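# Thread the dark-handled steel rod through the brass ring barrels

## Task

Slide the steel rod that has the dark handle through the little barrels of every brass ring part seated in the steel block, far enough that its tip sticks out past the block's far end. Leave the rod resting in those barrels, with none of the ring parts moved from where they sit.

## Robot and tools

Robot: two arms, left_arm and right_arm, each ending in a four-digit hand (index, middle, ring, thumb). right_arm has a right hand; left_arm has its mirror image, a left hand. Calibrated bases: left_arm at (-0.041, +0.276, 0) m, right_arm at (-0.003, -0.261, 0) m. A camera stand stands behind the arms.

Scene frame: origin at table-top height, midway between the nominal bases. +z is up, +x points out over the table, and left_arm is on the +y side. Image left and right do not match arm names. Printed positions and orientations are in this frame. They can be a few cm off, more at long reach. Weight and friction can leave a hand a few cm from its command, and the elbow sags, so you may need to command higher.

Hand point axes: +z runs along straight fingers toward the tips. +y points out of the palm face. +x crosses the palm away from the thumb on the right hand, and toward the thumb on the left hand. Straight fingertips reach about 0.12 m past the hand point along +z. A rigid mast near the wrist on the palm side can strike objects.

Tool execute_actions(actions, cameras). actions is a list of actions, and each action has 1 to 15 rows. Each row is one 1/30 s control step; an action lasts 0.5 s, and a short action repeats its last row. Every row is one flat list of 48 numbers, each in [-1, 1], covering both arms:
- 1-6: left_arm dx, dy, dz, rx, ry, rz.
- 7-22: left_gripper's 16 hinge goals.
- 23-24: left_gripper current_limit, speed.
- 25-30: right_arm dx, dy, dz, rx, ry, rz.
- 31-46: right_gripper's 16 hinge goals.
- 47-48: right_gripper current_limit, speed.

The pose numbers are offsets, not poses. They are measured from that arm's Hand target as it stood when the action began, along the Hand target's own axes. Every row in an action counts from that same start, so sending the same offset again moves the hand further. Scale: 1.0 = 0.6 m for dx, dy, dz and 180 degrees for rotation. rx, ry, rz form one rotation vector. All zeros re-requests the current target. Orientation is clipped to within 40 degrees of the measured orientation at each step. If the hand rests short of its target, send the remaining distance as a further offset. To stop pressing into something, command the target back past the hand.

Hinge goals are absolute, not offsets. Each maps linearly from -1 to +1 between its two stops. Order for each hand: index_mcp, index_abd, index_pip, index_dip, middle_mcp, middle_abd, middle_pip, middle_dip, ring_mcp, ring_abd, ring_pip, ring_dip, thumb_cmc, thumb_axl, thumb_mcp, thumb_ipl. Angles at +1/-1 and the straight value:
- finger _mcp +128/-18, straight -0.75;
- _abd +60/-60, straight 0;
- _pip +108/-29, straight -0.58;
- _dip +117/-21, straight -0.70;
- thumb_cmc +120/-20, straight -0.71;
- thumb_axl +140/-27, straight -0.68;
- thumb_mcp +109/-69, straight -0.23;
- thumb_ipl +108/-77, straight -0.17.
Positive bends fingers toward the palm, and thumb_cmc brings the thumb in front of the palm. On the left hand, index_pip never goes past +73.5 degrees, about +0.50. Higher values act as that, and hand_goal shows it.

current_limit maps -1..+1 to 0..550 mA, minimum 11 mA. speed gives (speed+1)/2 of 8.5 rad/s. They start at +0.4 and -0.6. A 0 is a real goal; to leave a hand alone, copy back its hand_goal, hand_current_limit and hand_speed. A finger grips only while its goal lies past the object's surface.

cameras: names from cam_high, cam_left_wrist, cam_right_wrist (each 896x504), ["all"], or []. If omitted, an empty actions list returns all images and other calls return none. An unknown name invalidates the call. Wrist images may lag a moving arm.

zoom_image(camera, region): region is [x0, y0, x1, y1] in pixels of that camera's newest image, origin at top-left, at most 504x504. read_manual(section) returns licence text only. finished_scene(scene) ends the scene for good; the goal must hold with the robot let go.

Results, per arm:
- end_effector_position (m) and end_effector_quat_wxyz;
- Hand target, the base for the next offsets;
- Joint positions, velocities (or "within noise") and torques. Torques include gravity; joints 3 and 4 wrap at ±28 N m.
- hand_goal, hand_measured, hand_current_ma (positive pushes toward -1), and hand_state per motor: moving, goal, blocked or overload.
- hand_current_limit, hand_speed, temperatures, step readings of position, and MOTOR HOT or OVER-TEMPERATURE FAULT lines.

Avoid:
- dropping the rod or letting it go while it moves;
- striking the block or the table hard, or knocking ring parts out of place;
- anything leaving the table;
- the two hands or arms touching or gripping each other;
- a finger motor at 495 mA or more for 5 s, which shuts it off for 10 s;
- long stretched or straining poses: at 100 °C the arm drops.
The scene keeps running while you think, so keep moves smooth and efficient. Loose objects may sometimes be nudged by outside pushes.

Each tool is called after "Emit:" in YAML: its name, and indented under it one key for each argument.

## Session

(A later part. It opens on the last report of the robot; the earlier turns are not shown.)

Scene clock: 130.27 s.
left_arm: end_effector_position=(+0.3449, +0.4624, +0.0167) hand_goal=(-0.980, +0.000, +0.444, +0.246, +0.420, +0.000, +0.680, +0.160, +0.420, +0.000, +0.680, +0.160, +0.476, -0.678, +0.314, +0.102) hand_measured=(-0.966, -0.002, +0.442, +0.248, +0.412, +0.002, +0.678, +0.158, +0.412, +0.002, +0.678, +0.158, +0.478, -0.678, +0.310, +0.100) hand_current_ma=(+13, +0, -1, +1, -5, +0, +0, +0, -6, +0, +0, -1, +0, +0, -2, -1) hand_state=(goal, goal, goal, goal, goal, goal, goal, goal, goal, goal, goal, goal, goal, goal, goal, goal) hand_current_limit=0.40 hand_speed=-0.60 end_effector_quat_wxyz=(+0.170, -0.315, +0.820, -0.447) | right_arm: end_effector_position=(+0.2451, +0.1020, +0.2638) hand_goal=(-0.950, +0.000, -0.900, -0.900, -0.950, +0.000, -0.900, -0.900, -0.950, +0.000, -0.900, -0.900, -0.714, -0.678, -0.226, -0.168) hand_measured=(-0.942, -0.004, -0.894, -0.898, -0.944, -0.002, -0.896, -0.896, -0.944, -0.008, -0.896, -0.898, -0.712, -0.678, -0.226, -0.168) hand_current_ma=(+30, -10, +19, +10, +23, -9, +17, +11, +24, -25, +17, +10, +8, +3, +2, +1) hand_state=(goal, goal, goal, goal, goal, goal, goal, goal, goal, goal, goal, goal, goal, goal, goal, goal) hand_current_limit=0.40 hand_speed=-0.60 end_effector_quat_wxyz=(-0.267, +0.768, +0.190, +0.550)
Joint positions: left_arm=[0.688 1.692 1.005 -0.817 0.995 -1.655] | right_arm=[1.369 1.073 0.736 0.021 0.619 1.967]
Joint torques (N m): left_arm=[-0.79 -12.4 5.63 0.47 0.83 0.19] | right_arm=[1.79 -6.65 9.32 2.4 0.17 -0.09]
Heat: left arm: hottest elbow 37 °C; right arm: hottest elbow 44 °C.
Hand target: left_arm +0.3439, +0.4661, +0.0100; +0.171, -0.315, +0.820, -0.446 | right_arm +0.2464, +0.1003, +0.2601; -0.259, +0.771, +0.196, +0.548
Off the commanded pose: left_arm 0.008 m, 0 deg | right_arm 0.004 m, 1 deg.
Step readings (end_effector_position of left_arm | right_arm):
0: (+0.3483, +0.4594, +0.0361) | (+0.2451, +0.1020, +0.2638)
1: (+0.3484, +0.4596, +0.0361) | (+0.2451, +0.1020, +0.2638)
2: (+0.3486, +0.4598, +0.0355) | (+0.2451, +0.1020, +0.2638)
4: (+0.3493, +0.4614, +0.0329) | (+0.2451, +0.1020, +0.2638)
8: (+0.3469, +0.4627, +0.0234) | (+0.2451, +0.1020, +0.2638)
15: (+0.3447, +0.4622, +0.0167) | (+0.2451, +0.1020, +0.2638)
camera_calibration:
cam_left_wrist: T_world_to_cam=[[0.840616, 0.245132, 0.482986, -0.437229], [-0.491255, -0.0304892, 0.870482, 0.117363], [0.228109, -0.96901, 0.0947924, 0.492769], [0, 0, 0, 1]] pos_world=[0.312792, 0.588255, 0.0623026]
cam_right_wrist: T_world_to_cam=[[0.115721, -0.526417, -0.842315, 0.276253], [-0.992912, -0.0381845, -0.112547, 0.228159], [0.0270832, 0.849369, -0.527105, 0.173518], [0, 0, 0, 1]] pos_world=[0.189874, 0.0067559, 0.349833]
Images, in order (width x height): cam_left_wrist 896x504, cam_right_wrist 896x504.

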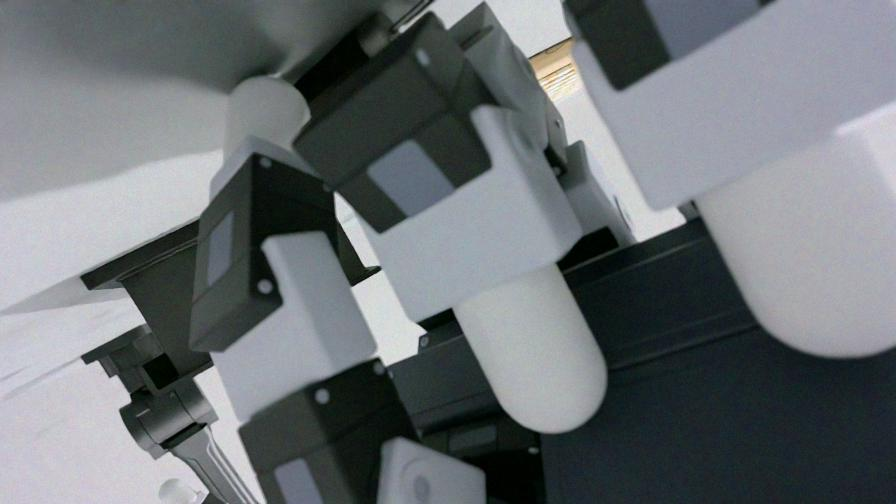

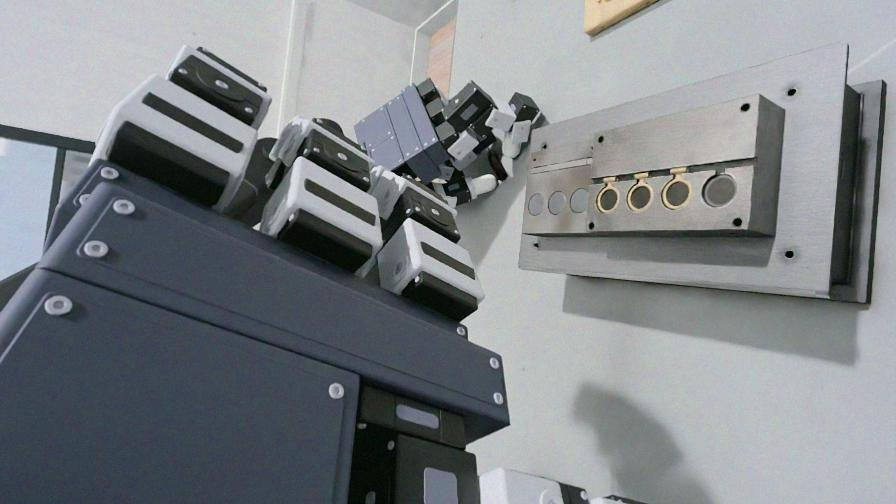

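Emit:
execute_actions:
  actions:
    - [[0,0,0,0,0,0,-0.753,0,0.445,0.246,0.42,0,0.68,0.16,0.42,0,0.68,0.16,0.477,-0.678,0.315,0.103,0.4,-0.9,0,0,0,0,0,0,-0.95,0,-0.9,-0.9,-0.95,0,-0.9,-0.9,-0.95,0,-0.9,-0.9,-0.714,-0.678,-0.226,-0.168,0.4,-0.6]]
    - [[0,0,0,0,0,0,-0.72,0,0.445,0.246,0.42,0,0.68,0.16,0.42,0,0.68,0.16,0.477,-0.678,0.315,0.103,0.4,-0.9,0,0,0,0,0,0,-0.95,0,-0.9,-0.9,-0.95,0,-0.9,-0.9,-0.95,0,-0.9,-0.9,-0.714,-0.678,-0.226,-0.168,0.4,-0.6]]
  cameras: ["cam_left_wrist","cam_right_wrist"]

Emit:
zoom_image:
  camera: "cam_right_wrist"
  region: [440, 90, 560, 210]

Emit:
zoom_image:
  camera: "cam_left_wrist"
  region: [150, 0, 450, 200]

Scene clock: 132.53 s.
left_arm: end_effector_position=(+0.3452, +0.4621, +0.0169) hand_goal=(-0.720, +0.000, +0.444, +0.246, +0.420, +0.000, +0.680, +0.160, +0.420, +0.000, +0.680, +0.160, +0.476, -0.678, +0.314, +0.102) hand_measured=(-0.732, -0.002, +0.442, +0.248, +0.412, +0.002, +0.678, +0.158, +0.412, +0.002, +0.678, +0.158, +0.478, -0.678, +0.306, +0.100) hand_current_ma=(-8, +0, -1, +1, -5, +0, +0, +0, -6, +0, +0, -1, +0, +0, -6, -1) hand_state=(goal, goal, goal, goal, goal, goal, goal, goal, goal, goal, goal, goal, goal, goal, goal, goal) hand_current_limit=0.40 hand_speed=-0.90 end_effector_quat_wxyz=(+0.170, -0.315, +0.820, -0.448) | right_arm: end_effector_position=(+0.2451, +0.1020, +0.2638) hand_goal=(-0.950, +0.000, -0.900, -0.900, -0.950, +0.000, -0.900, -0.900, -0.950, +0.000, -0.900, -0.900, -0.714, -0.678, -0.226, -0.168) hand_measured=(-0.942, -0.004, -0.894, -0.898, -0.944, -0.002, -0.896, -0.896, -0.944, -0.008, -0.896, -0.898, -0.712, -0.678, -0.226, -0.168) hand_current_ma=(+30, -10, +19, +10, +23, -9, +17, +11, +24, -25, +17, +10, +8, +3, +2, +1) hand_state=(goal, goal, goal, goal, goal, goal, goal, goal, goal, goal, goal, goal, goal, goal, goal, goal) hand_current_limit=0.40 hand_speed=-0.60 end_effector_quat_wxyz=(-0.267, +0.768, +0.190, +0.550)
Joint positions: left_arm=[0.688 1.692 1.005 -0.817 0.997 -1.654] | right_arm=[1.369 1.073 0.736 0.021 0.619 1.967]
Joint torques (N m): left_arm=[-0.44 -12.81 5.7 0.68 0.77 0.17] | right_arm=[2.14 -7.12 9.42 2.15 0.21 -0.11]
Heat: left arm: hottest elbow 37 °C; right arm: hottest elbow 44 °C.
Hand target: left_arm +0.3440, +0.4661, +0.0101; +0.171, -0.315, +0.820, -0.446 | right_arm +0.2464, +0.1003, +0.2601; -0.259, +0.771, +0.196, +0.548
Off the commanded pose: left_arm 0.008 m, 0 deg | right_arm 0.004 m, 1 deg.
Step readings (end_effector_position of left_arm | right_arm):
0: (+0.3450, +0.4624, +0.0167) | (+0.2451, +0.1020, +0.2638)
1: (+0.3450, +0.4624, +0.0167) | (+0.2451, +0.1020, +0.2638)
2: (+0.3450, +0.4624, +0.0167) | (+0.2451, +0.1020, +0.2638)
4: (+0.3450, +0.4624, +0.0167) | (+0.2451, +0.1020, +0.2638)
8: (+0.3450, +0.4624, +0.0167) | (+0.2451, +0.1020, +0.2638)
15: (+0.3452, +0.4622, +0.0169) | (+0.2451, +0.1020, +0.2638)
16: (+0.3452, +0.4622, +0.0169) | (+0.2451, +0.1020, +0.2638)
17: (+0.3452, +0.4622, +0.0169) | (+0.2451, +0.1020, +0.2638)
19: (+0.3452, +0.4621, +0.0169) | (+0.2451, +0.1020, +0.2638)
23: (+0.3452, +0.4621, +0.0169) | (+0.2451, +0.1020, +0.2638)
30: (+0.3452, +0.4621, +0.0169) | (+0.2451, +0.1020, +0.2638)
camera_calibration:
cam_left_wrist: T_world_to_cam=[[0.839908, 0.245609, 0.483974, -0.437465], [-0.492688, -0.0289533, 0.869724, 0.117051], [0.227625, -0.968937, 0.0966903, 0.492524], [0, 0, 0, 1]] pos_world=[0.31299, 0.588059, 0.0622972]
cam_right_wrist: T_world_to_cam=[[0.115721, -0.526417, -0.842315, 0.276253], [-0.992912, -0.0381845, -0.112547, 0.228159], [0.0270832, 0.849369, -0.527105, 0.173518], [0, 0, 0, 1]] pos_world=[0.189874, 0.0067559, 0.349833]
Images, in order (width x height): cam_left_wrist 896x504, cam_right_wrist 896x504.

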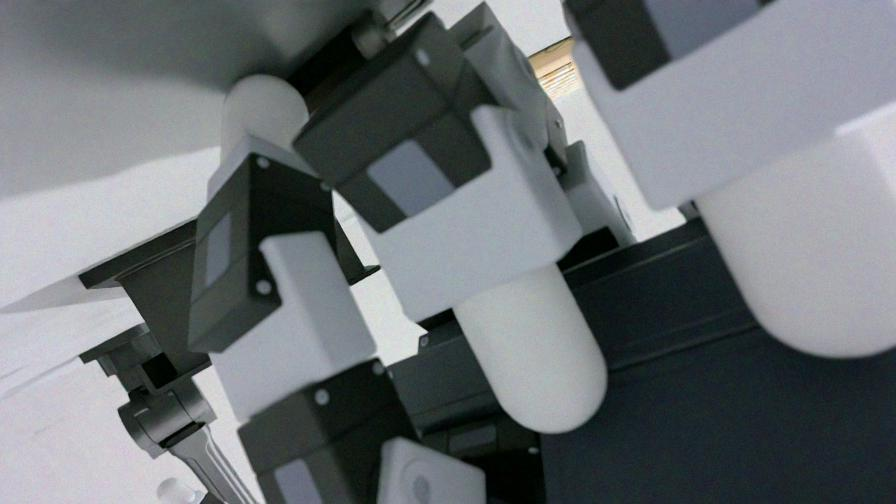

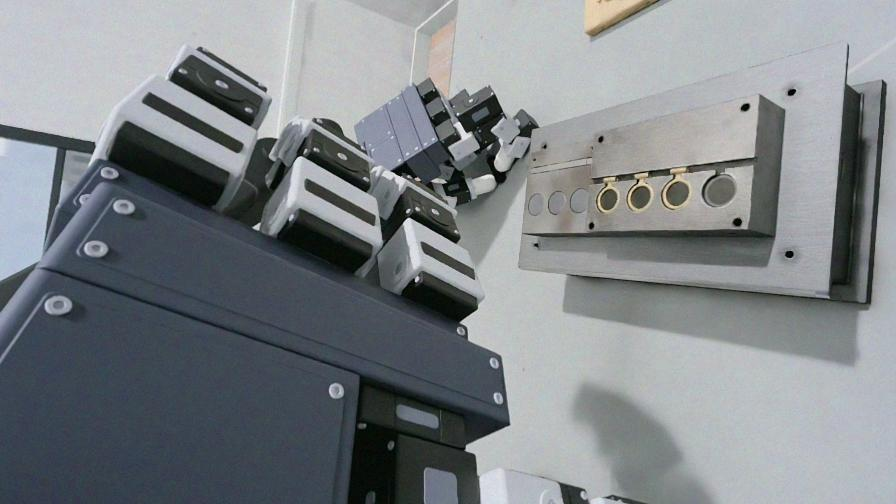

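Scaled by 4.200 from the camera's 896x504 image, which has a finer 1280x720 frame.

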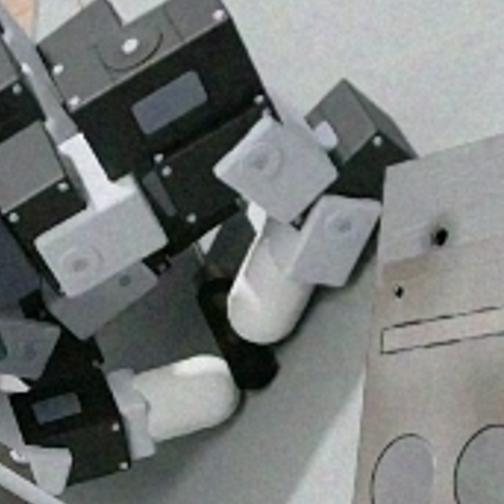

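Scaled by 1.680 from the camera's 896x504 image, which has a finer 1280x720 frame.

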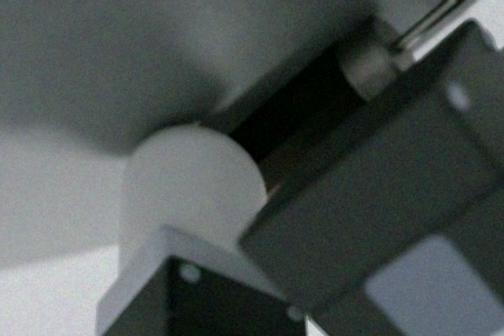

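Emit:
execute_actions:
  actions:
    - [[0,0,0,0,0,0,-0.66,0,0.445,0.246,0.42,0,0.68,0.16,0.42,0,0.68,0.16,0.477,-0.678,0.315,0.103,0.4,-0.9,0,0,0,0,0,0,-0.95,0,-0.9,-0.9,-0.95,0,-0.9,-0.9,-0.95,0,-0.9,-0.9,-0.714,-0.678,-0.226,-0.168,0.4,-0.6]]
    - [[0,0,0,0,0,0,-0.60,0,0.445,0.246,0.42,0,0.68,0.16,0.42,0,0.68,0.16,0.477,-0.678,0.315,0.103,0.4,-0.9,0,0,0,0,0,0,-0.95,0,-0.9,-0.9,-0.95,0,-0.9,-0.9,-0.95,0,-0.9,-0.9,-0.714,-0.678,-0.226,-0.168,0.4,-0.6]]
  cameras: ["cam_left_wrist","cam_right_wrist"]

Emit:
zoom_image:
  camera: "cam_right_wrist"
  region: [440, 90, 560, 210]

Emit:
zoom_image:
  camera: "cam_left_wrist"
  region: [150, 0, 450, 200]

Scene clock: 134.60 s.
left_arm: end_effector_position=(+0.3460, +0.4610, +0.0178) hand_goal=(-0.600, +0.000, +0.444, +0.246, +0.420, +0.000, +0.680, +0.160, +0.420, +0.000, +0.680, +0.160, +0.476, -0.678, +0.314, +0.102) hand_measured=(-0.692, -0.002, +0.426, +0.248, +0.412, +0.002, +0.678, +0.158, +0.412, +0.002, +0.678, +0.158, +0.478, -0.678, +0.294, +0.094) hand_current_ma=(-230, +0, -15, +0, -5, +0, +0, +0, -6, +0, +0, -1, +0, +0, -30, -6) hand_state=(blocked, goal, goal, goal, goal, goal, goal, goal, goal, goal, goal, goal, goal, goal, blocked, goal) hand_current_limit=0.40 hand_speed=-0.90 end_effector_quat_wxyz=(+0.171, -0.314, +0.818, -0.451) | right_arm: end_effector_position=(+0.2451, +0.1020, +0.2638) hand_goal=(-0.950, +0.000, -0.900, -0.900, -0.950, +0.000, -0.900, -0.900, -0.950, +0.000, -0.900, -0.900, -0.714, -0.678, -0.226, -0.168) hand_measured=(-0.942, -0.004, -0.894, -0.898, -0.944, -0.002, -0.896, -0.896, -0.944, -0.008, -0.896, -0.898, -0.712, -0.678, -0.226, -0.168) hand_current_ma=(+30, -10, +19, +10, +23, -9, +17, +11, +24, -25, +17, +10, +8, +3, +2, +1) hand_state=(goal, goal, goal, goal, goal, goal, goal, goal, goal, goal, goal, goal, goal, goal, goal, goal) hand_current_limit=0.40 hand_speed=-0.60 end_effector_quat_wxyz=(-0.267, +0.768, +0.190, +0.550)
Joint positions: left_arm=[0.688 1.692 1.005 -0.817 1.006 -1.654] | right_arm=[1.369 1.073 0.736 0.021 0.619 1.967]
Joint torques (N m): left_arm=[-0.15 -11.75 5.59 0.73 0.37 0.14] | right_arm=[2.55 -6.77 9.28 2.02 0.27 -0.11]
Heat: left arm: hottest elbow 36 °C; right arm: hottest elbow 44 °C.
Hand target: left_arm +0.3439, +0.4661, +0.0100; +0.171, -0.315, +0.820, -0.446 | right_arm +0.2464, +0.1003, +0.2601; -0.259, +0.771, +0.196, +0.548
Off the commanded pose: left_arm 0.009 m, 1 deg | right_arm 0.004 m, 1 deg.
Step readings (end_effector_position of left_arm | right_arm):
0: (+0.3452, +0.4621, +0.0169) | (+0.2451, +0.1020, +0.2638)
1: (+0.3452, +0.4621, +0.0169) | (+0.2451, +0.1020, +0.2638)
2: (+0.3452, +0.4621, +0.0169) | (+0.2451, +0.1020, +0.2638)
4: (+0.3453, +0.4620, +0.0170) | (+0.2451, +0.1020, +0.2638)
8: (+0.3455, +0.4617, +0.0172) | (+0.2451, +0.1020, +0.2638)
15: (+0.3455, +0.4617, +0.0172) | (+0.2451, +0.1020, +0.2638)
16: (+0.3455, +0.4617, +0.0173) | (+0.2451, +0.1020, +0.2638)
17: (+0.3456, +0.4616, +0.0174) | (+0.2451, +0.1020, +0.2638)
19: (+0.3458, +0.4613, +0.0175) | (+0.2451, +0.1020, +0.2638)
23: (+0.3460, +0.4610, +0.0178) | (+0.2451, +0.1020, +0.2638)
30: (+0.3460, +0.4610, +0.0178) | (+0.2451, +0.1020, +0.2638)
camera_calibration:
cam_left_wrist: T_world_to_cam=[[0.837477, 0.248228, 0.486841, -0.438748], [-0.497333, -0.0230045, 0.867255, 0.115591], [0.226476, -0.968428, 0.104186, 0.491211], [0, 0, 0, 1]] pos_world=[0.313681, 0.587271, 0.0621768]
cam_right_wrist: T_world_to_cam=[[0.115721, -0.526417, -0.842315, 0.276253], [-0.992912, -0.0381845, -0.112547, 0.228159], [0.0270832, 0.849369, -0.527105, 0.173518], [0, 0, 0, 1]] pos_world=[0.189874, 0.0067559, 0.349833]
Images, in order (width x height): cam_left_wrist 896x504, cam_right_wrist 896x504.

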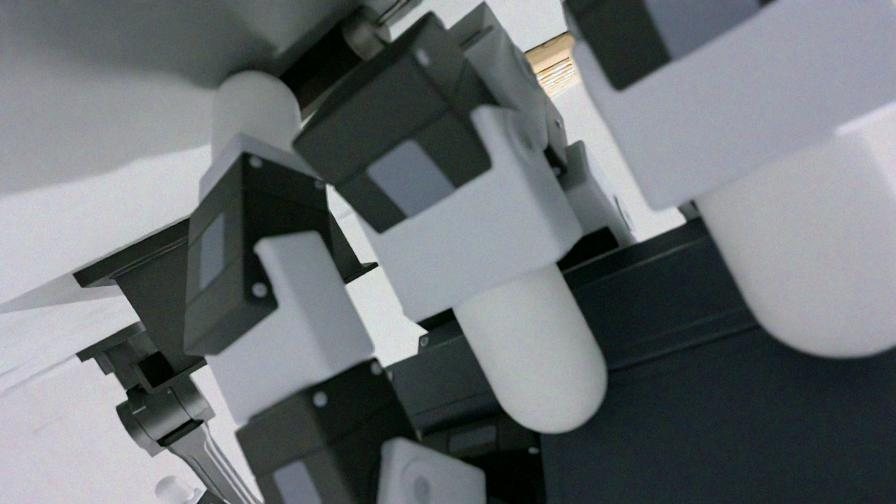

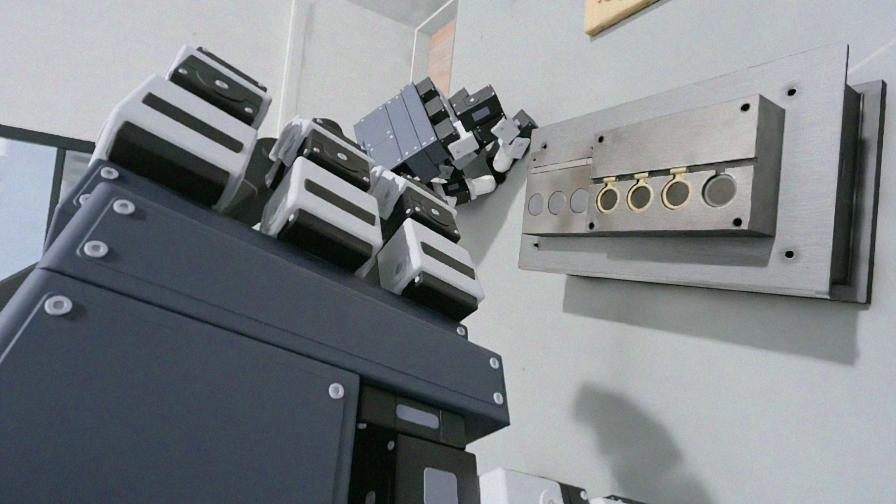

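Scaled by 4.200 from the camera's 896x504 image, which has a finer 1280x720 frame.

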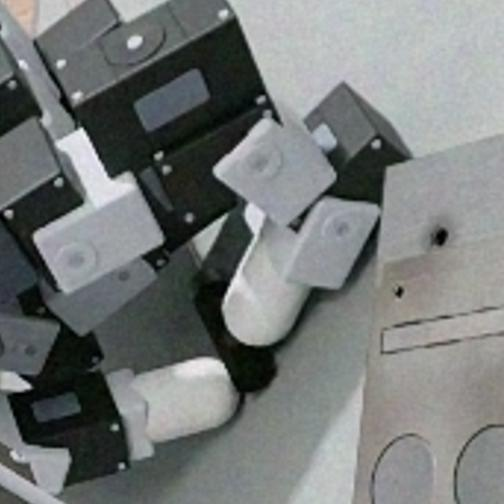

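Scaled by 1.680 from the camera's 896x504 image, which has a finer 1280x720 frame.

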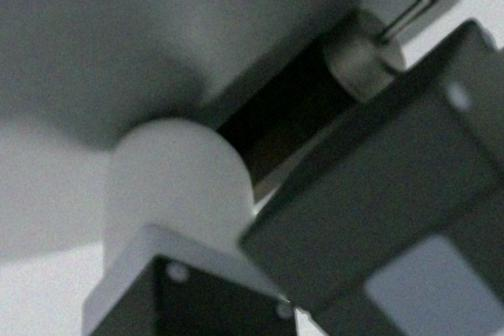

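Emit:
execute_actions:
  actions:
    - [[0,0,0,0,0,0,-0.58,0,0.46,0.26,0.42,0,0.68,0.16,0.42,0,0.68,0.16,0.477,-0.678,0.36,0.12,0.4,-0.9,0,0,0,0,0,0,-0.95,0,-0.9,-0.9,-0.95,0,-0.9,-0.9,-0.95,0,-0.9,-0.9,-0.714,-0.678,-0.226,-0.168,0.4,-0.6]]
    - [[0,0,0,0,0,0,-0.56,0,0.46,0.26,0.42,0,0.68,0.16,0.42,0,0.68,0.16,0.477,-0.678,0.38,0.12,0.4,-0.9,0,0,0,0,0,0,-0.95,0,-0.9,-0.9,-0.95,0,-0.9,-0.9,-0.95,0,-0.9,-0.9,-0.714,-0.678,-0.226,-0.168,0.4,-0.6]]
  cameras: []

Scene clock: 136.47 s.
left_arm: end_effector_position=(+0.3461, +0.4609, +0.0179) hand_goal=(-0.560, +0.000, +0.460, +0.260, +0.420, +0.000, +0.680, +0.160, +0.420, +0.000, +0.680, +0.160, +0.476, -0.678, +0.380, +0.120) hand_measured=(-0.688, -0.002, +0.426, +0.254, +0.412, +0.002, +0.678, +0.158, +0.412, +0.002, +0.678, +0.158, +0.478, -0.678, +0.296, +0.096) hand_current_ma=(-385, +0, -42, -3, -5, +0, +0, +0, -6, +0, +0, -1, +0, +0, -274, -43) hand_state=(blocked, goal, blocked, goal, goal, goal, goal, goal, goal, goal, goal, goal, goal, goal, blocked, blocked) hand_current_limit=0.40 hand_speed=-0.90 end_effector_quat_wxyz=(+0.171, -0.314, +0.818, -0.451) | right_arm: end_effector_position=(+0.2451, +0.1020, +0.2638) hand_goal=(-0.950, +0.000, -0.900, -0.900, -0.950, +0.000, -0.900, -0.900, -0.950, +0.000, -0.900, -0.900, -0.714, -0.678, -0.226, -0.168) hand_measured=(-0.942, -0.004, -0.894, -0.898, -0.944, -0.002, -0.896, -0.896, -0.944, -0.008, -0.896, -0.898, -0.712, -0.678, -0.226, -0.168) hand_current_ma=(+30, -10, +19, +10, +23, -9, +17, +11, +24, -25, +17, +10, +8, +3, +2, +1) hand_state=(goal, goal, goal, goal, goal, goal, goal, goal, goal, goal, goal, goal, goal, goal, goal, goal) hand_current_limit=0.40 hand_speed=-0.60 end_effector_quat_wxyz=(-0.267, +0.768, +0.190, +0.550)
Joint positions: left_arm=[0.688 1.692 1.005 -0.817 1.006 -1.654] | right_arm=[1.369 1.073 0.736 0.021 0.619 1.967]
Joint torques (N m): left_arm=[-0.21 -12.45 5.71 0.5 0.3 0.16] | right_arm=[1.49 -7.24 9.39 1.95 0.26 -0.11]
Heat: left arm: hottest elbow 36 °C; right arm: hottest elbow 44 °C.
Hand target: left_arm +0.3439, +0.4661, +0.0100; +0.171, -0.315, +0.820, -0.446 | right_arm +0.2464, +0.1003, +0.2601; -0.259, +0.771, +0.196, +0.548
Off the commanded pose: left_arm 0.010 m, 1 deg | right_arm 0.004 m, 1 deg.
Step readings (end_effector_position of left_arm | right_arm):
0: (+0.3460, +0.4610, +0.0178) | (+0.2451, +0.1020, +0.2638)
1: (+0.3461, +0.4610, +0.0178) | (+0.2451, +0.1020, +0.2638)
2: (+0.3461, +0.4609, +0.0179) | (+0.2451, +0.1020, +0.2638)
4: (+0.3461, +0.4609, +0.0179) | (+0.2451, +0.1020, +0.2638)
8: (+0.3461, +0.4609, +0.0179) | (+0.2451, +0.1020, +0.2638)
15: (+0.3461, +0.4609, +0.0179) | (+0.2451, +0.1020, +0.2638)
16: (+0.3461, +0.4609, +0.0179) | (+0.2451, +0.1020, +0.2638)
17: (+0.3461, +0.4609, +0.0179) | (+0.2451, +0.1020, +0.2638)
19: (+0.3461, +0.4609, +0.0179) | (+0.2451, +0.1020, +0.2638)
23: (+0.3461, +0.4609, +0.0179) | (+0.2451, +0.1020, +0.2638)
30: (+0.3461, +0.4609, +0.0179) | (+0.2451, +0.1020, +0.2638)
No camera images: "cameras" was empty.

Emit:
execute_actions:
  actions:
    - [[0,-0.0245,-0.0158,0,0,0,-0.56,0,0.46,0.26,0.42,0,0.68,0.16,0.42,0,0.68,0.16,0.477,-0.678,0.38,0.12,0.4,-0.9,0,0,0,0,0,0,-0.95,0,-0.9,-0.9,-0.95,0,-0.9,-0.9,-0.95,0,-0.9,-0.9,-0.714,-0.678,-0.226,-0.168,0.4,-0.6]]
    - [[0,-0.0245,-0.0158,0,0,0,-0.56,0,0.46,0.26,0.42,0,0.68,0.16,0.42,0,0.68,0.16,0.477,-0.678,0.38,0.12,0.4,-0.9,0,0,0,0,0,0,-0.95,0,-0.9,-0.9,-0.95,0,-0.9,-0.9,-0.95,0,-0.9,-0.9,-0.714,-0.678,-0.226,-0.168,0.4,-0.6]]
    - [[0,-0.0245,-0.0158,0,0,0,-0.56,0,0.46,0.26,0.42,0,0.68,0.16,0.42,0,0.68,0.16,0.477,-0.678,0.38,0.12,0.4,-0.9,0,0,0,0,0,0,-0.95,0,-0.9,-0.9,-0.95,0,-0.9,-0.9,-0.95,0,-0.9,-0.9,-0.714,-0.678,-0.226,-0.168,0.4,-0.6]]
  cameras: ["cam_high","cam_left_wrist","cam_right_wrist"]

Emit:
zoom_image:
  camera: "cam_right_wrist"
  region: [400, 50, 560, 210]

Emit:
zoom_image:
  camera: "cam_left_wrist"
  region: [150, 0, 450, 200]

Scene clock: 139.13 s.
left_arm: end_effector_position=(+0.3333, +0.4528, +0.0500) hand_goal=(-0.560, +0.000, +0.460, +0.260, +0.420, +0.000, +0.680, +0.160, +0.420, +0.000, +0.680, +0.160, +0.476, -0.678, +0.380, +0.120) hand_measured=(-0.680, +0.002, +0.426, +0.254, +0.412, +0.002, +0.678, +0.158, +0.412, +0.002, +0.678, +0.158, +0.478, -0.678, +0.296, +0.096) hand_current_ma=(-354, +0, -42, -3, -5, +0, +0, +0, -6, +0, +0, -1, +0, +0, -274, -43) hand_state=(blocked, goal, blocked, goal, goal, goal, goal, goal, goal, goal, goal, goal, goal, goal, blocked, blocked) hand_current_limit=0.40 hand_speed=-0.90 end_effector_quat_wxyz=(+0.153, -0.324, +0.817, -0.452) | right_arm: end_effector_position=(+0.2451, +0.1020, +0.2638) hand_goal=(-0.950, +0.000, -0.900, -0.900, -0.950, +0.000, -0.900, -0.900, -0.950, +0.000, -0.900, -0.900, -0.714, -0.678, -0.226, -0.168) hand_measured=(-0.942, -0.004, -0.894, -0.898, -0.944, -0.002, -0.896, -0.896, -0.944, -0.008, -0.896, -0.898, -0.712, -0.678, -0.226, -0.168) hand_current_ma=(+30, -10, +19, +10, +23, -9, +17, +11, +24, -25, +17, +10, +8, +3, +2, +1) hand_state=(goal, goal, goal, goal, goal, goal, goal, goal, goal, goal, goal, goal, goal, goal, goal, goal) hand_current_limit=0.40 hand_speed=-0.60 end_effector_quat_wxyz=(-0.267, +0.768, +0.190, +0.550)
Joint positions: left_arm=[0.688 1.625 1.022 -0.941 0.996 -1.654] | right_arm=[1.369 1.073 0.736 0.021 0.619 1.967]
Joint torques (N m): left_arm=[-0.32 -13.74 8.83 -0.02 0.78 0.14] | right_arm=[1.79 -6.71 9.25 2.06 0.26 -0.11]
Heat: left arm: hottest elbow 36 °C; right arm: hottest elbow 44 °C.
Hand target: left_arm +0.3441, +0.4661, +0.0626; +0.171, -0.315, +0.820, -0.446 | right_arm +0.2464, +0.1003, +0.2601; -0.259, +0.771, +0.196, +0.548
Off the commanded pose: left_arm 0.021 m, 2 deg | right_arm 0.004 m, 1 deg.
Step readings (end_effector_position of left_arm | right_arm):
0: (+0.3461, +0.4609, +0.0179) | (+0.2451, +0.1020, +0.2638)
1: (+0.3461, +0.4609, +0.0179) | (+0.2451, +0.1020, +0.2638)
2: (+0.3460, +0.4609, +0.0179) | (+0.2451, +0.1020, +0.2638)
4: (+0.3448, +0.4601, +0.0183) | (+0.2451, +0.1020, +0.2638)
8: (+0.3416, +0.4590, +0.0195) | (+0.2451, +0.1020, +0.2638)
15: (+0.3402, +0.4582, +0.0196) | (+0.2451, +0.1020, +0.2638)
16: (+0.3401, +0.4581, +0.0198) | (+0.2451, +0.1020, +0.2638)
17: (+0.3393, +0.4575, +0.0201) | (+0.2451, +0.1020, +0.2638)
19: (+0.3371, +0.4559, +0.0224) | (+0.2451, +0.1020, +0.2638)
23: (+0.3351, +0.4542, +0.0300) | (+0.2451, +0.1020, +0.2638)
30: (+0.3342, +0.4535, +0.0338) | (+0.2451, +0.1020, +0.2638)
31: (+0.3341, +0.4534, +0.0339) | (+0.2451, +0.1020, +0.2638)
32: (+0.3335, +0.4529, +0.0343) | (+0.2451, +0.1020, +0.2638)
34: (+0.3317, +0.4514, +0.0361) | (+0.2451, +0.1020, +0.2638)
38: (+0.3311, +0.4509, +0.0434) | (+0.2451, +0.1020, +0.2638)
45: (+0.3337, +0.4530, +0.0500) | (+0.2451, +0.1020, +0.2638)
camera_calibration:
cam_left_wrist: T_world_to_cam=[[0.854765, 0.256696, 0.451091, -0.449521], [-0.464883, -0.00780111, 0.885338, 0.0625806], [0.230782, -0.966461, 0.112665, 0.480023], [0, 0, 0, 1]] pos_world=[0.302547, 0.579802, 0.0932879]
cam_right_wrist: T_world_to_cam=[[0.115721, -0.526417, -0.842315, 0.276253], [-0.992912, -0.0381845, -0.112547, 0.228159], [0.0270832, 0.849369, -0.527105, 0.173518], [0, 0, 0, 1]] pos_world=[0.189874, 0.0067559, 0.349833]

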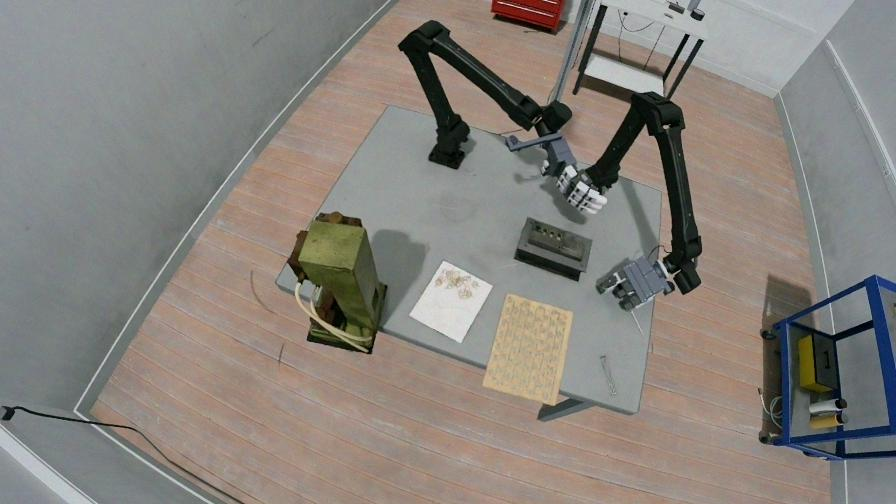

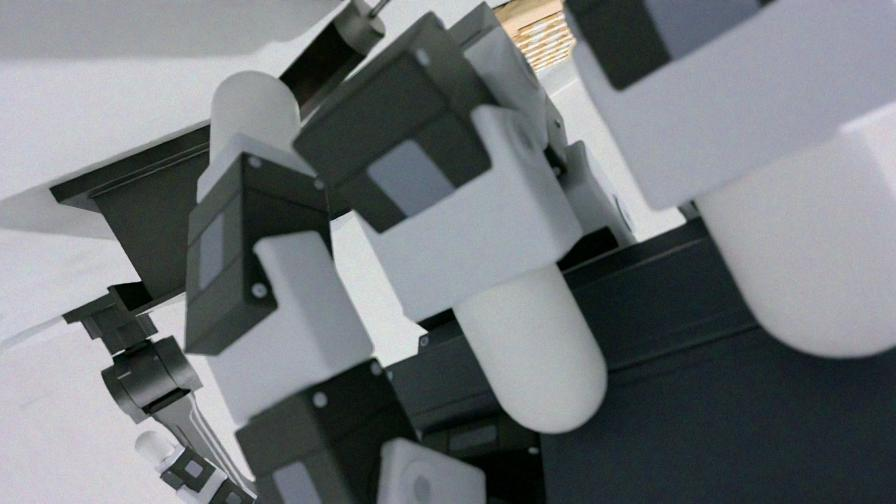

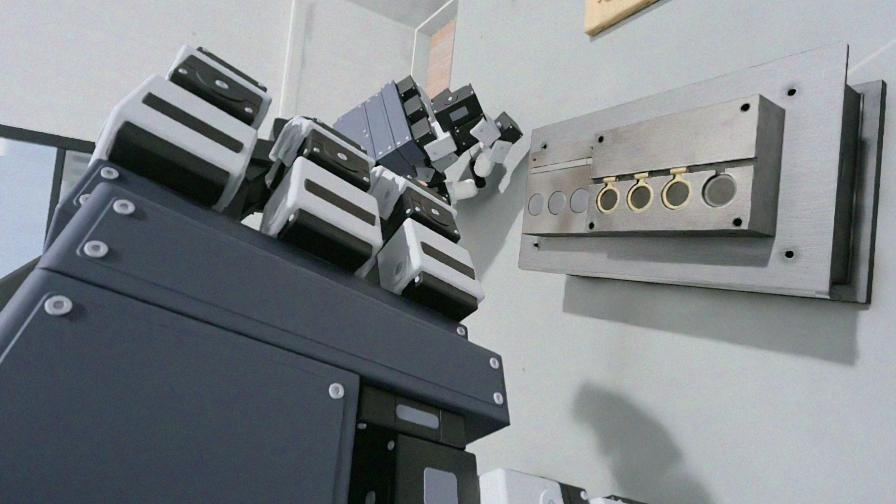

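Scaled by 3.150 from the camera's 896x504 image, which has a finer 1280x720 frame.

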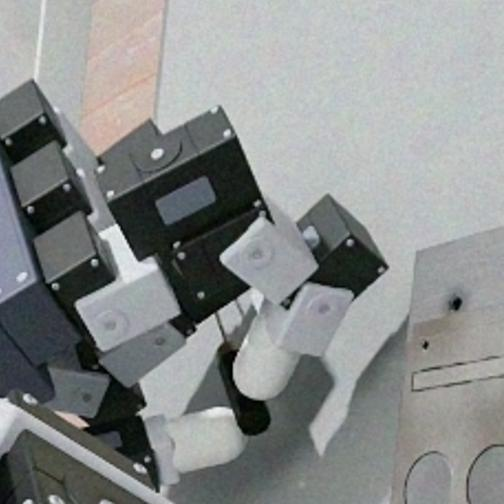

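Scaled by 1.680 from the camera's 896x504 image, which has a finer 1280x720 frame.

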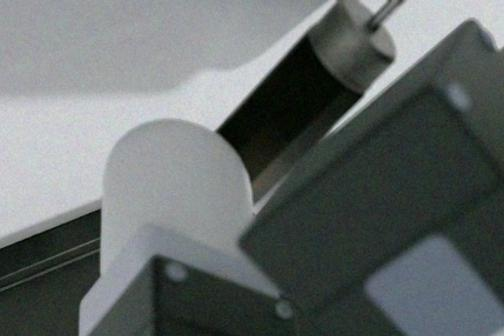

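Emit:
execute_actions:
  actions:
    - [[0,-0.035,-0.0226,0,0,0,-0.56,0,0.46,0.26,0.42,0,0.68,0.16,0.42,0,0.68,0.16,0.477,-0.678,0.38,0.12,0.4,-0.9,0,0,0,0,0,0,-0.95,0,-0.9,-0.9,-0.95,0,-0.9,-0.9,-0.95,0,-0.9,-0.9,-0.714,-0.678,-0.226,-0.168,0.4,-0.6]]
    - [[0,-0.035,-0.0226,0,0,0,-0.56,0,0.46,0.26,0.42,0,0.68,0.16,0.42,0,0.68,0.16,0.477,-0.678,0.38,0.12,0.4,-0.9,0,0,0,0,0,0,-0.95,0,-0.9,-0.9,-0.95,0,-0.9,-0.9,-0.95,0,-0.9,-0.9,-0.714,-0.678,-0.226,-0.168,0.4,-0.6]]
  cameras: ["cam_high","cam_left_wrist","cam_right_wrist"]

Emit:
zoom_image:
  camera: "cam_right_wrist"
  region: [400, 20, 560, 180]

Emit:
zoom_image:
  camera: "cam_high"
  region: [580, 240, 680, 340]

Scene clock: 141.17 s.
left_arm: end_effector_position=(+0.3342, +0.4536, +0.0994) hand_goal=(-0.560, +0.000, +0.460, +0.260, +0.420, +0.000, +0.680, +0.160, +0.420, +0.000, +0.680, +0.160, +0.476, -0.678, +0.380, +0.120) hand_measured=(-0.680, +0.002, +0.426, +0.254, +0.412, +0.002, +0.678, +0.158, +0.412, +0.002, +0.678, +0.158, +0.478, -0.676, +0.296, +0.096) hand_current_ma=(-354, +0, -42, -3, -5, +0, +0, +0, -6, +0, +0, -1, +1, +0, -274, -43) hand_state=(blocked, goal, blocked, goal, goal, goal, goal, goal, goal, goal, goal, goal, goal, goal, blocked, blocked) hand_current_limit=0.40 hand_speed=-0.90 end_effector_quat_wxyz=(+0.154, -0.323, +0.817, -0.452) | right_arm: end_effector_position=(+0.2451, +0.1020, +0.2638) hand_goal=(-0.950, +0.000, -0.900, -0.900, -0.950, +0.000, -0.900, -0.900, -0.950, +0.000, -0.900, -0.900, -0.714, -0.678, -0.226, -0.168) hand_measured=(-0.942, -0.004, -0.894, -0.898, -0.944, -0.002, -0.896, -0.896, -0.944, -0.008, -0.896, -0.898, -0.712, -0.678, -0.226, -0.168) hand_current_ma=(+30, -10, +19, +10, +23, -9, +17, +11, +24, -25, +17, +10, +8, +3, +2, +1) hand_state=(goal, goal, goal, goal, goal, goal, goal, goal, goal, goal, goal, goal, goal, goal, goal, goal) hand_current_limit=0.40 hand_speed=-0.60 end_effector_quat_wxyz=(-0.267, +0.768, +0.190, +0.550)
Joint positions: left_arm=[0.688 1.557 1.09 -1.075 0.995 -1.654] | right_arm=[1.369 1.073 0.736 0.021 0.619 1.967]
Joint torques (N m): left_arm=[-0.56 -12.92 9.44 -0.27 0.81 0.13] | right_arm=[1.96 -6.71 9.39 2.21 0.24 -0.15]
Heat: left arm: hottest elbow 36 °C; right arm: hottest elbow 44 °C.
Hand target: left_arm +0.3442, +0.4660, +0.1126; +0.171, -0.315, +0.820, -0.446 | right_arm +0.2464, +0.1003, +0.2601; -0.259, +0.771, +0.196, +0.548
Off the commanded pose: left_arm 0.021 m, 2 deg | right_arm 0.004 m, 1 deg.
Step readings (end_effector_position of left_arm | right_arm):
0: (+0.3333, +0.4528, +0.0500) | (+0.2451, +0.1020, +0.2638)
1: (+0.3332, +0.4526, +0.0500) | (+0.2451, +0.1020, +0.2638)
2: (+0.3325, +0.4521, +0.0509) | (+0.2451, +0.1020, +0.2638)
4: (+0.3308, +0.4508, +0.0542) | (+0.2451, +0.1020, +0.2638)
8: (+0.3314, +0.4513, +0.0662) | (+0.2451, +0.1020, +0.2638)
15: (+0.3347, +0.4540, +0.0756) | (+0.2451, +0.1020, +0.2638)
16: (+0.3343, +0.4537, +0.0757) | (+0.2451, +0.1020, +0.2638)
17: (+0.3335, +0.4530, +0.0765) | (+0.2451, +0.1020, +0.2638)
19: (+0.3316, +0.4514, +0.0792) | (+0.2451, +0.1020, +0.2638)
23: (+0.3319, +0.4517, +0.0898) | (+0.2451, +0.1020, +0.2638)
30: (+0.3347, +0.4540, +0.0993) | (+0.2451, +0.1020, +0.2638)
camera_calibration:
cam_left_wrist: T_world_to_cam=[[0.854513, 0.256193, 0.451854, -0.472564], [-0.465389, -0.00873528, 0.885063, 0.0199144], [0.230694, -0.966586, 0.111765, 0.475238], [0, 0, 0, 1]] pos_world=[0.303446, 0.5806, 0.142789]
cam_right_wrist: T_world_to_cam=[[0.115721, -0.526417, -0.842315, 0.276253], [-0.992912, -0.0381845, -0.112547, 0.228159], [0.0270832, 0.849369, -0.527105, 0.173518], [0, 0, 0, 1]] pos_world=[0.189874, 0.0067559, 0.349833]

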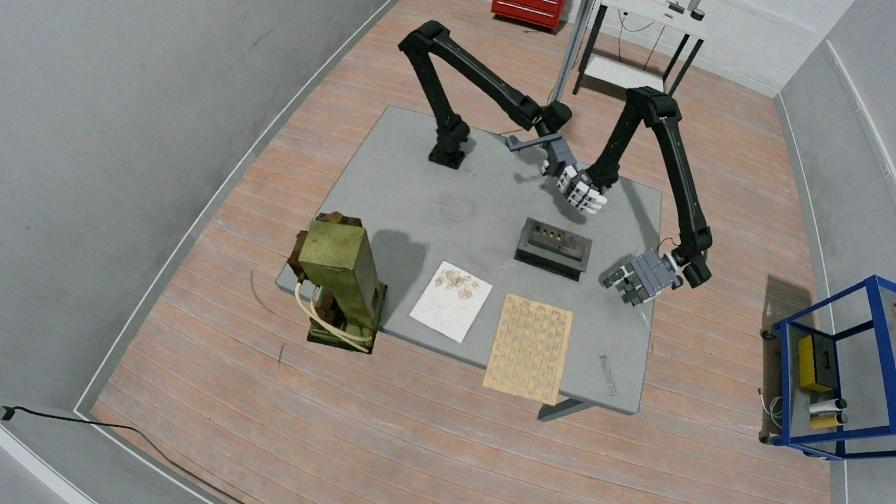

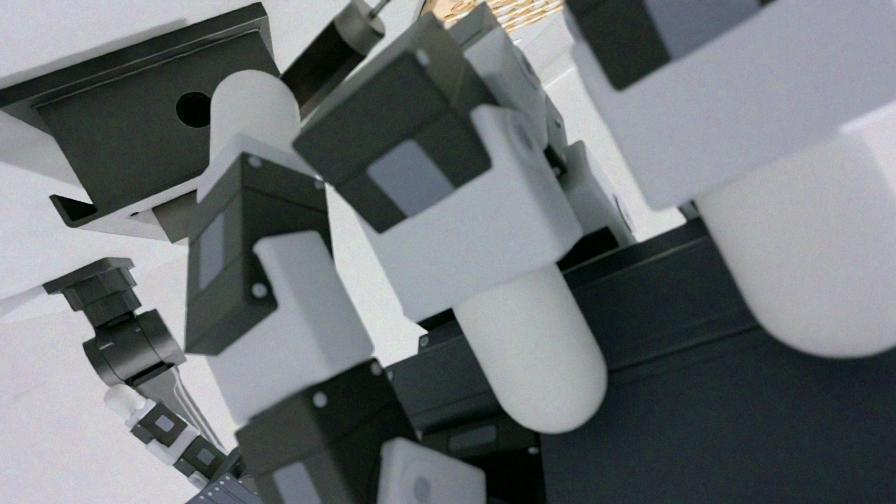

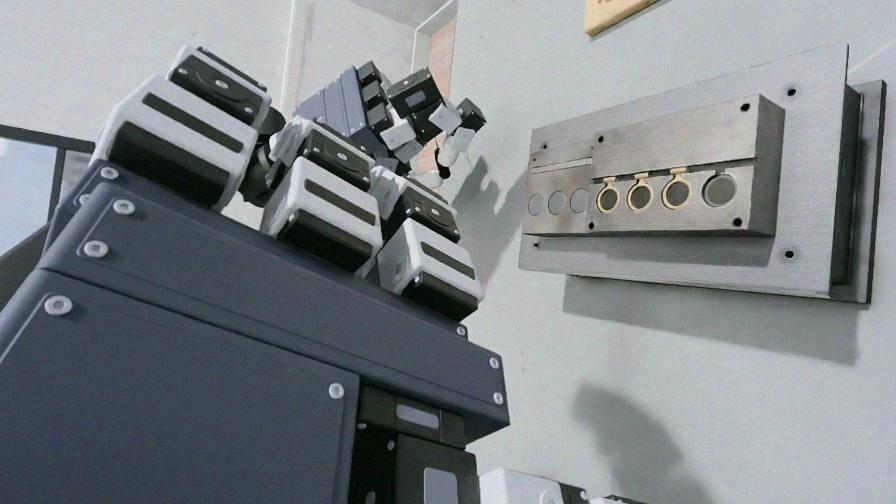

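Scaled by 3.150 from the camera's 896x504 image, which has a finer 1280x720 frame.

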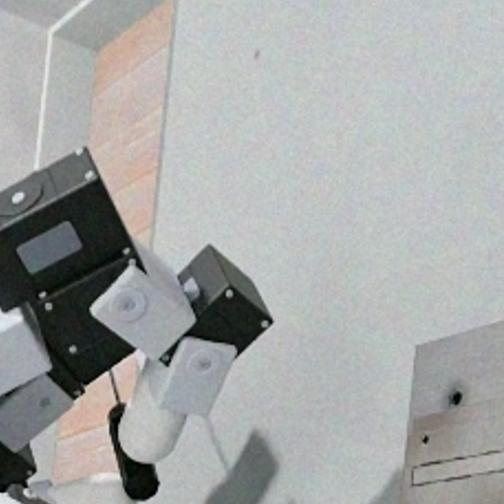

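Scaled by 5.040 from the camera's 896x504 image, which has a finer 1280x720 frame.

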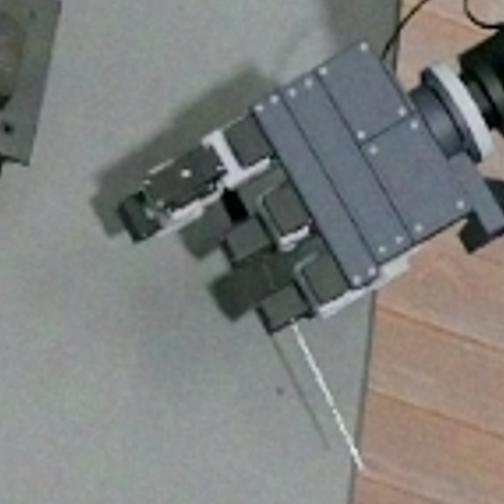

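Emit:
execute_actions:
  actions:
    - [[0.0077,-0.0158,-0.0165,-0.0052,0.0619,0.0682,-0.56,0,0.46,0.26,0.42,0,0.68,0.16,0.42,0,0.68,0.16,0.477,-0.678,0.38,0.12,0.4,-0.9,0,0,0,0,0,0,-0.95,0,-0.9,-0.9,-0.95,0,-0.9,-0.9,-0.95,0,-0.9,-0.9,-0.714,-0.678,-0.226,-0.168,0.4,-0.6]]
    - [[0.0072,-0.0173,-0.0152,-0.0052,0.0619,0.0682,-0.56,0,0.46,0.26,0.42,0,0.68,0.16,0.42,0,0.68,0.16,0.477,-0.678,0.38,0.12,0.4,-0.9,0,0,0,0,0,0,-0.95,0,-0.9,-0.9,-0.95,0,-0.9,-0.9,-0.95,0,-0.9,-0.9,-0.714,-0.678,-0.226,-0.168,0.4,-0.6]]
    - [[0.0063,-0.0183,-0.0143,-0.0052,0.0619,0.0682,-0.56,0,0.46,0.26,0.42,0,0.68,0.16,0.42,0,0.68,0.16,0.477,-0.678,0.38,0.12,0.4,-0.9,0,0,0,0,0,0,-0.95,0,-0.9,-0.9,-0.95,0,-0.9,-0.9,-0.95,0,-0.9,-0.9,-0.714,-0.678,-0.226,-0.168,0.4,-0.6]]
    - [[0.005,-0.0195,-0.0137,-0.0052,0.0619,0.0682,-0.56,0,0.46,0.26,0.42,0,0.68,0.16,0.42,0,0.68,0.16,0.477,-0.678,0.38,0.12,0.4,-0.9,0,0,0,0,0,0,-0.95,0,-0.9,-0.9,-0.95,0,-0.9,-0.9,-0.95,0,-0.9,-0.9,-0.714,-0.678,-0.226,-0.168,0.4,-0.6]]
  cameras: ["cam_high","cam_left_wrist","cam_right_wrist"]

Scene clock: 156.33 s.
left_arm: end_effector_position=(+0.3232, +0.4656, +0.1672) hand_goal=(-0.560, +0.000, +0.460, +0.260, +0.420, +0.000, +0.680, +0.160, +0.420, +0.000, +0.680, +0.160, +0.476, -0.678, +0.380, +0.120) hand_measured=(-0.680, +0.002, +0.426, +0.254, +0.412, +0.002, +0.678, +0.158, +0.412, +0.002, +0.678, +0.158, +0.478, -0.676, +0.296, +0.096) hand_current_ma=(-352, +0, -43, -3, -5, +0, +0, +0, -6, +0, +0, -1, +1, +0, -274, -43) hand_state=(blocked, goal, blocked, goal, goal, goal, goal, goal, goal, goal, goal, goal, goal, goal, blocked, blocked) hand_current_limit=0.40 hand_speed=-0.90 end_effector_quat_wxyz=(+0.078, +0.196, +0.930, -0.300) | right_arm: end_effector_position=(+0.2451, +0.1020, +0.2638) hand_goal=(-0.950, +0.000, -0.900, -0.900, -0.950, +0.000, -0.900, -0.900, -0.950, +0.000, -0.900, -0.900, -0.714, -0.678, -0.226, -0.168) hand_measured=(-0.942, -0.004, -0.894, -0.898, -0.944, -0.002, -0.896, -0.896, -0.944, -0.008, -0.896, -0.898, -0.712, -0.678, -0.226, -0.168) hand_current_ma=(+30, -10, +19, +10, +23, -9, +17, +11, +24, -25, +17, +10, +8, +3, +2, +1) hand_state=(goal, goal, goal, goal, goal, goal, goal, goal, goal, goal, goal, goal, goal, goal, goal, goal) hand_current_limit=0.40 hand_speed=-0.60 end_effector_quat_wxyz=(-0.267, +0.768, +0.190, +0.550)
Joint positions: left_arm=[0.572 1.501 1.276 -1.695 0.536 -0.487] | right_arm=[1.369 1.073 0.736 0.021 0.619 1.967]
Joint torques (N m): left_arm=[-1.49 -12.04 6.5 -0.46 0.36 0.21] | right_arm=[2.9 -7.53 9.31 2.17 0.27 -0.1]
Heat: left arm: hottest elbow 37 °C; right arm: hottest elbow 44 °C.
Hand target: left_arm +0.3220, +0.4631, +0.1662; +0.013, +0.227, +0.890, -0.394 | right_arm +0.2464, +0.1003, +0.2601; -0.259, +0.771, +0.196, +0.548
Off the commanded pose: left_arm 0.003 m, 14 deg | right_arm 0.004 m, 1 deg.
joint sent to its limit (left arm) — joint 4 (wrist pitch), lower limit. The joint targets are off in orientation, not in position.
Step readings (end_effector_position of left_arm | right_arm):
0: (+0.3342, +0.4536, +0.0994) | (+0.2451, +0.1020, +0.2638)
1: (+0.3338, +0.4536, +0.0994) | (+0.2451, +0.1020, +0.2638)
2: (+0.3317, +0.4536, +0.1001) | (+0.2451, +0.1020, +0.2638)
4: (+0.3255, +0.4527, +0.1038) | (+0.2451, +0.1020, +0.2638)
8: (+0.3213, +0.4529, +0.1149) | (+0.2451, +0.1020, +0.2638)
15: (+0.3256, +0.4573, +0.1252) | (+0.2451, +0.1020, +0.2638)
16: (+0.3252, +0.4579, +0.1244) | (+0.2451, +0.1020, +0.2638)
17: (+0.3228, +0.4590, +0.1234) | (+0.2451, +0.1020, +0.2638)
19: (+0.3163, +0.4591, +0.1238) | (+0.2451, +0.1020, +0.2638)
23: (+0.3144, +0.4548, +0.1315) | (+0.2451, +0.1020, +0.2638)
30: (+0.3202, +0.4560, +0.1370) | (+0.2451, +0.1020, +0.2638)
31: (+0.3198, +0.4566, +0.1360) | (+0.2451, +0.1020, +0.2638)
32: (+0.3178, +0.4589, +0.1343) | (+0.2451, +0.1020, +0.2638)
34: (+0.3137, +0.4637, +0.1321) | (+0.2451, +0.1020, +0.2638)
38: (+0.3163, +0.4632, +0.1369) | (+0.2451, +0.1020, +0.2638)
45: (+0.3211, +0.4613, +0.1456) | (+0.2451, +0.1020, +0.2638)
46: (+0.3210, +0.4621, +0.1453) | (+0.2451, +0.1020, +0.2638)
47: (+0.3195, +0.4648, +0.1447) | (+0.2451, +0.1020, +0.2638)
49: (+0.3164, +0.4705, +0.1458) | (+0.2451, +0.1020, +0.2638)
53: (+0.3184, +0.4688, +0.1582) | (+0.2451, +0.1020, +0.2638)
60: (+0.3225, +0.4664, +0.1687) | (+0.2451, +0.1020, +0.2638)
camera_calibration:
cam_left_wrist: T_world_to_cam=[[0.466009, -0.739095, 0.486389, 0.086353], [-0.606185, 0.133733, 0.784, -0.0491383], [-0.644496, -0.660193, -0.385707, 0.705232], [0, 0, 0, 1]] pos_world=[0.384491, 0.535983, 0.268536]
cam_right_wrist: T_world_to_cam=[[0.115721, -0.526417, -0.842315, 0.276253], [-0.992912, -0.0381845, -0.112547, 0.228159], [0.0270832, 0.849369, -0.527105, 0.173518], [0, 0, 0, 1]] pos_world=[0.189874, 0.0067559, 0.349833]

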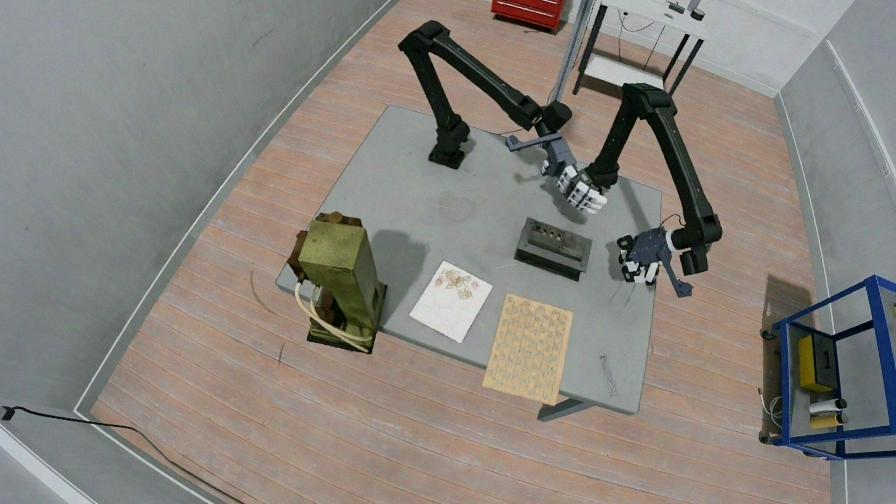

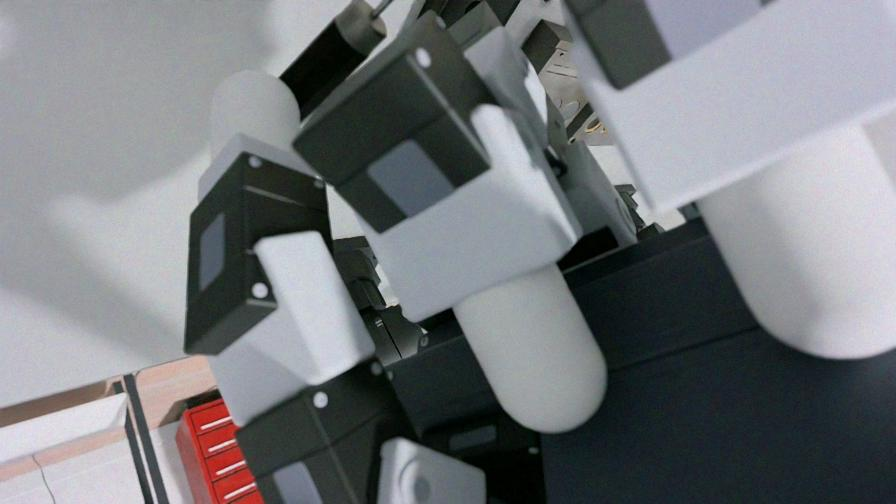

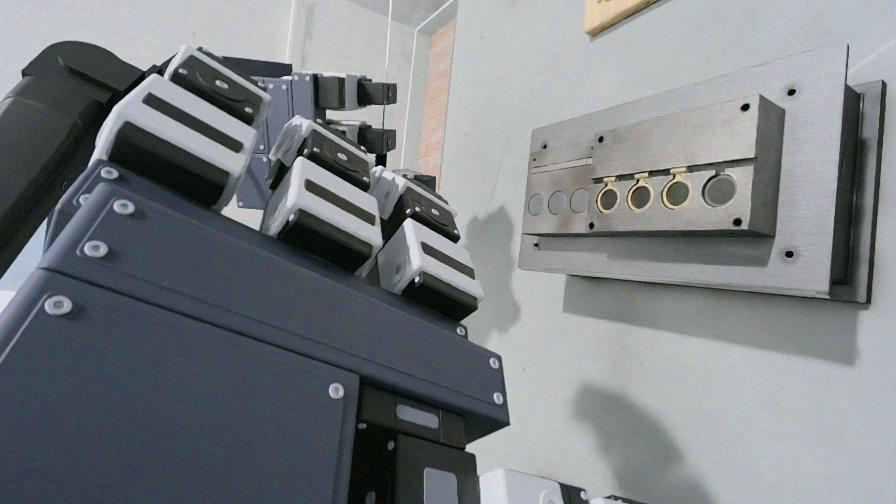

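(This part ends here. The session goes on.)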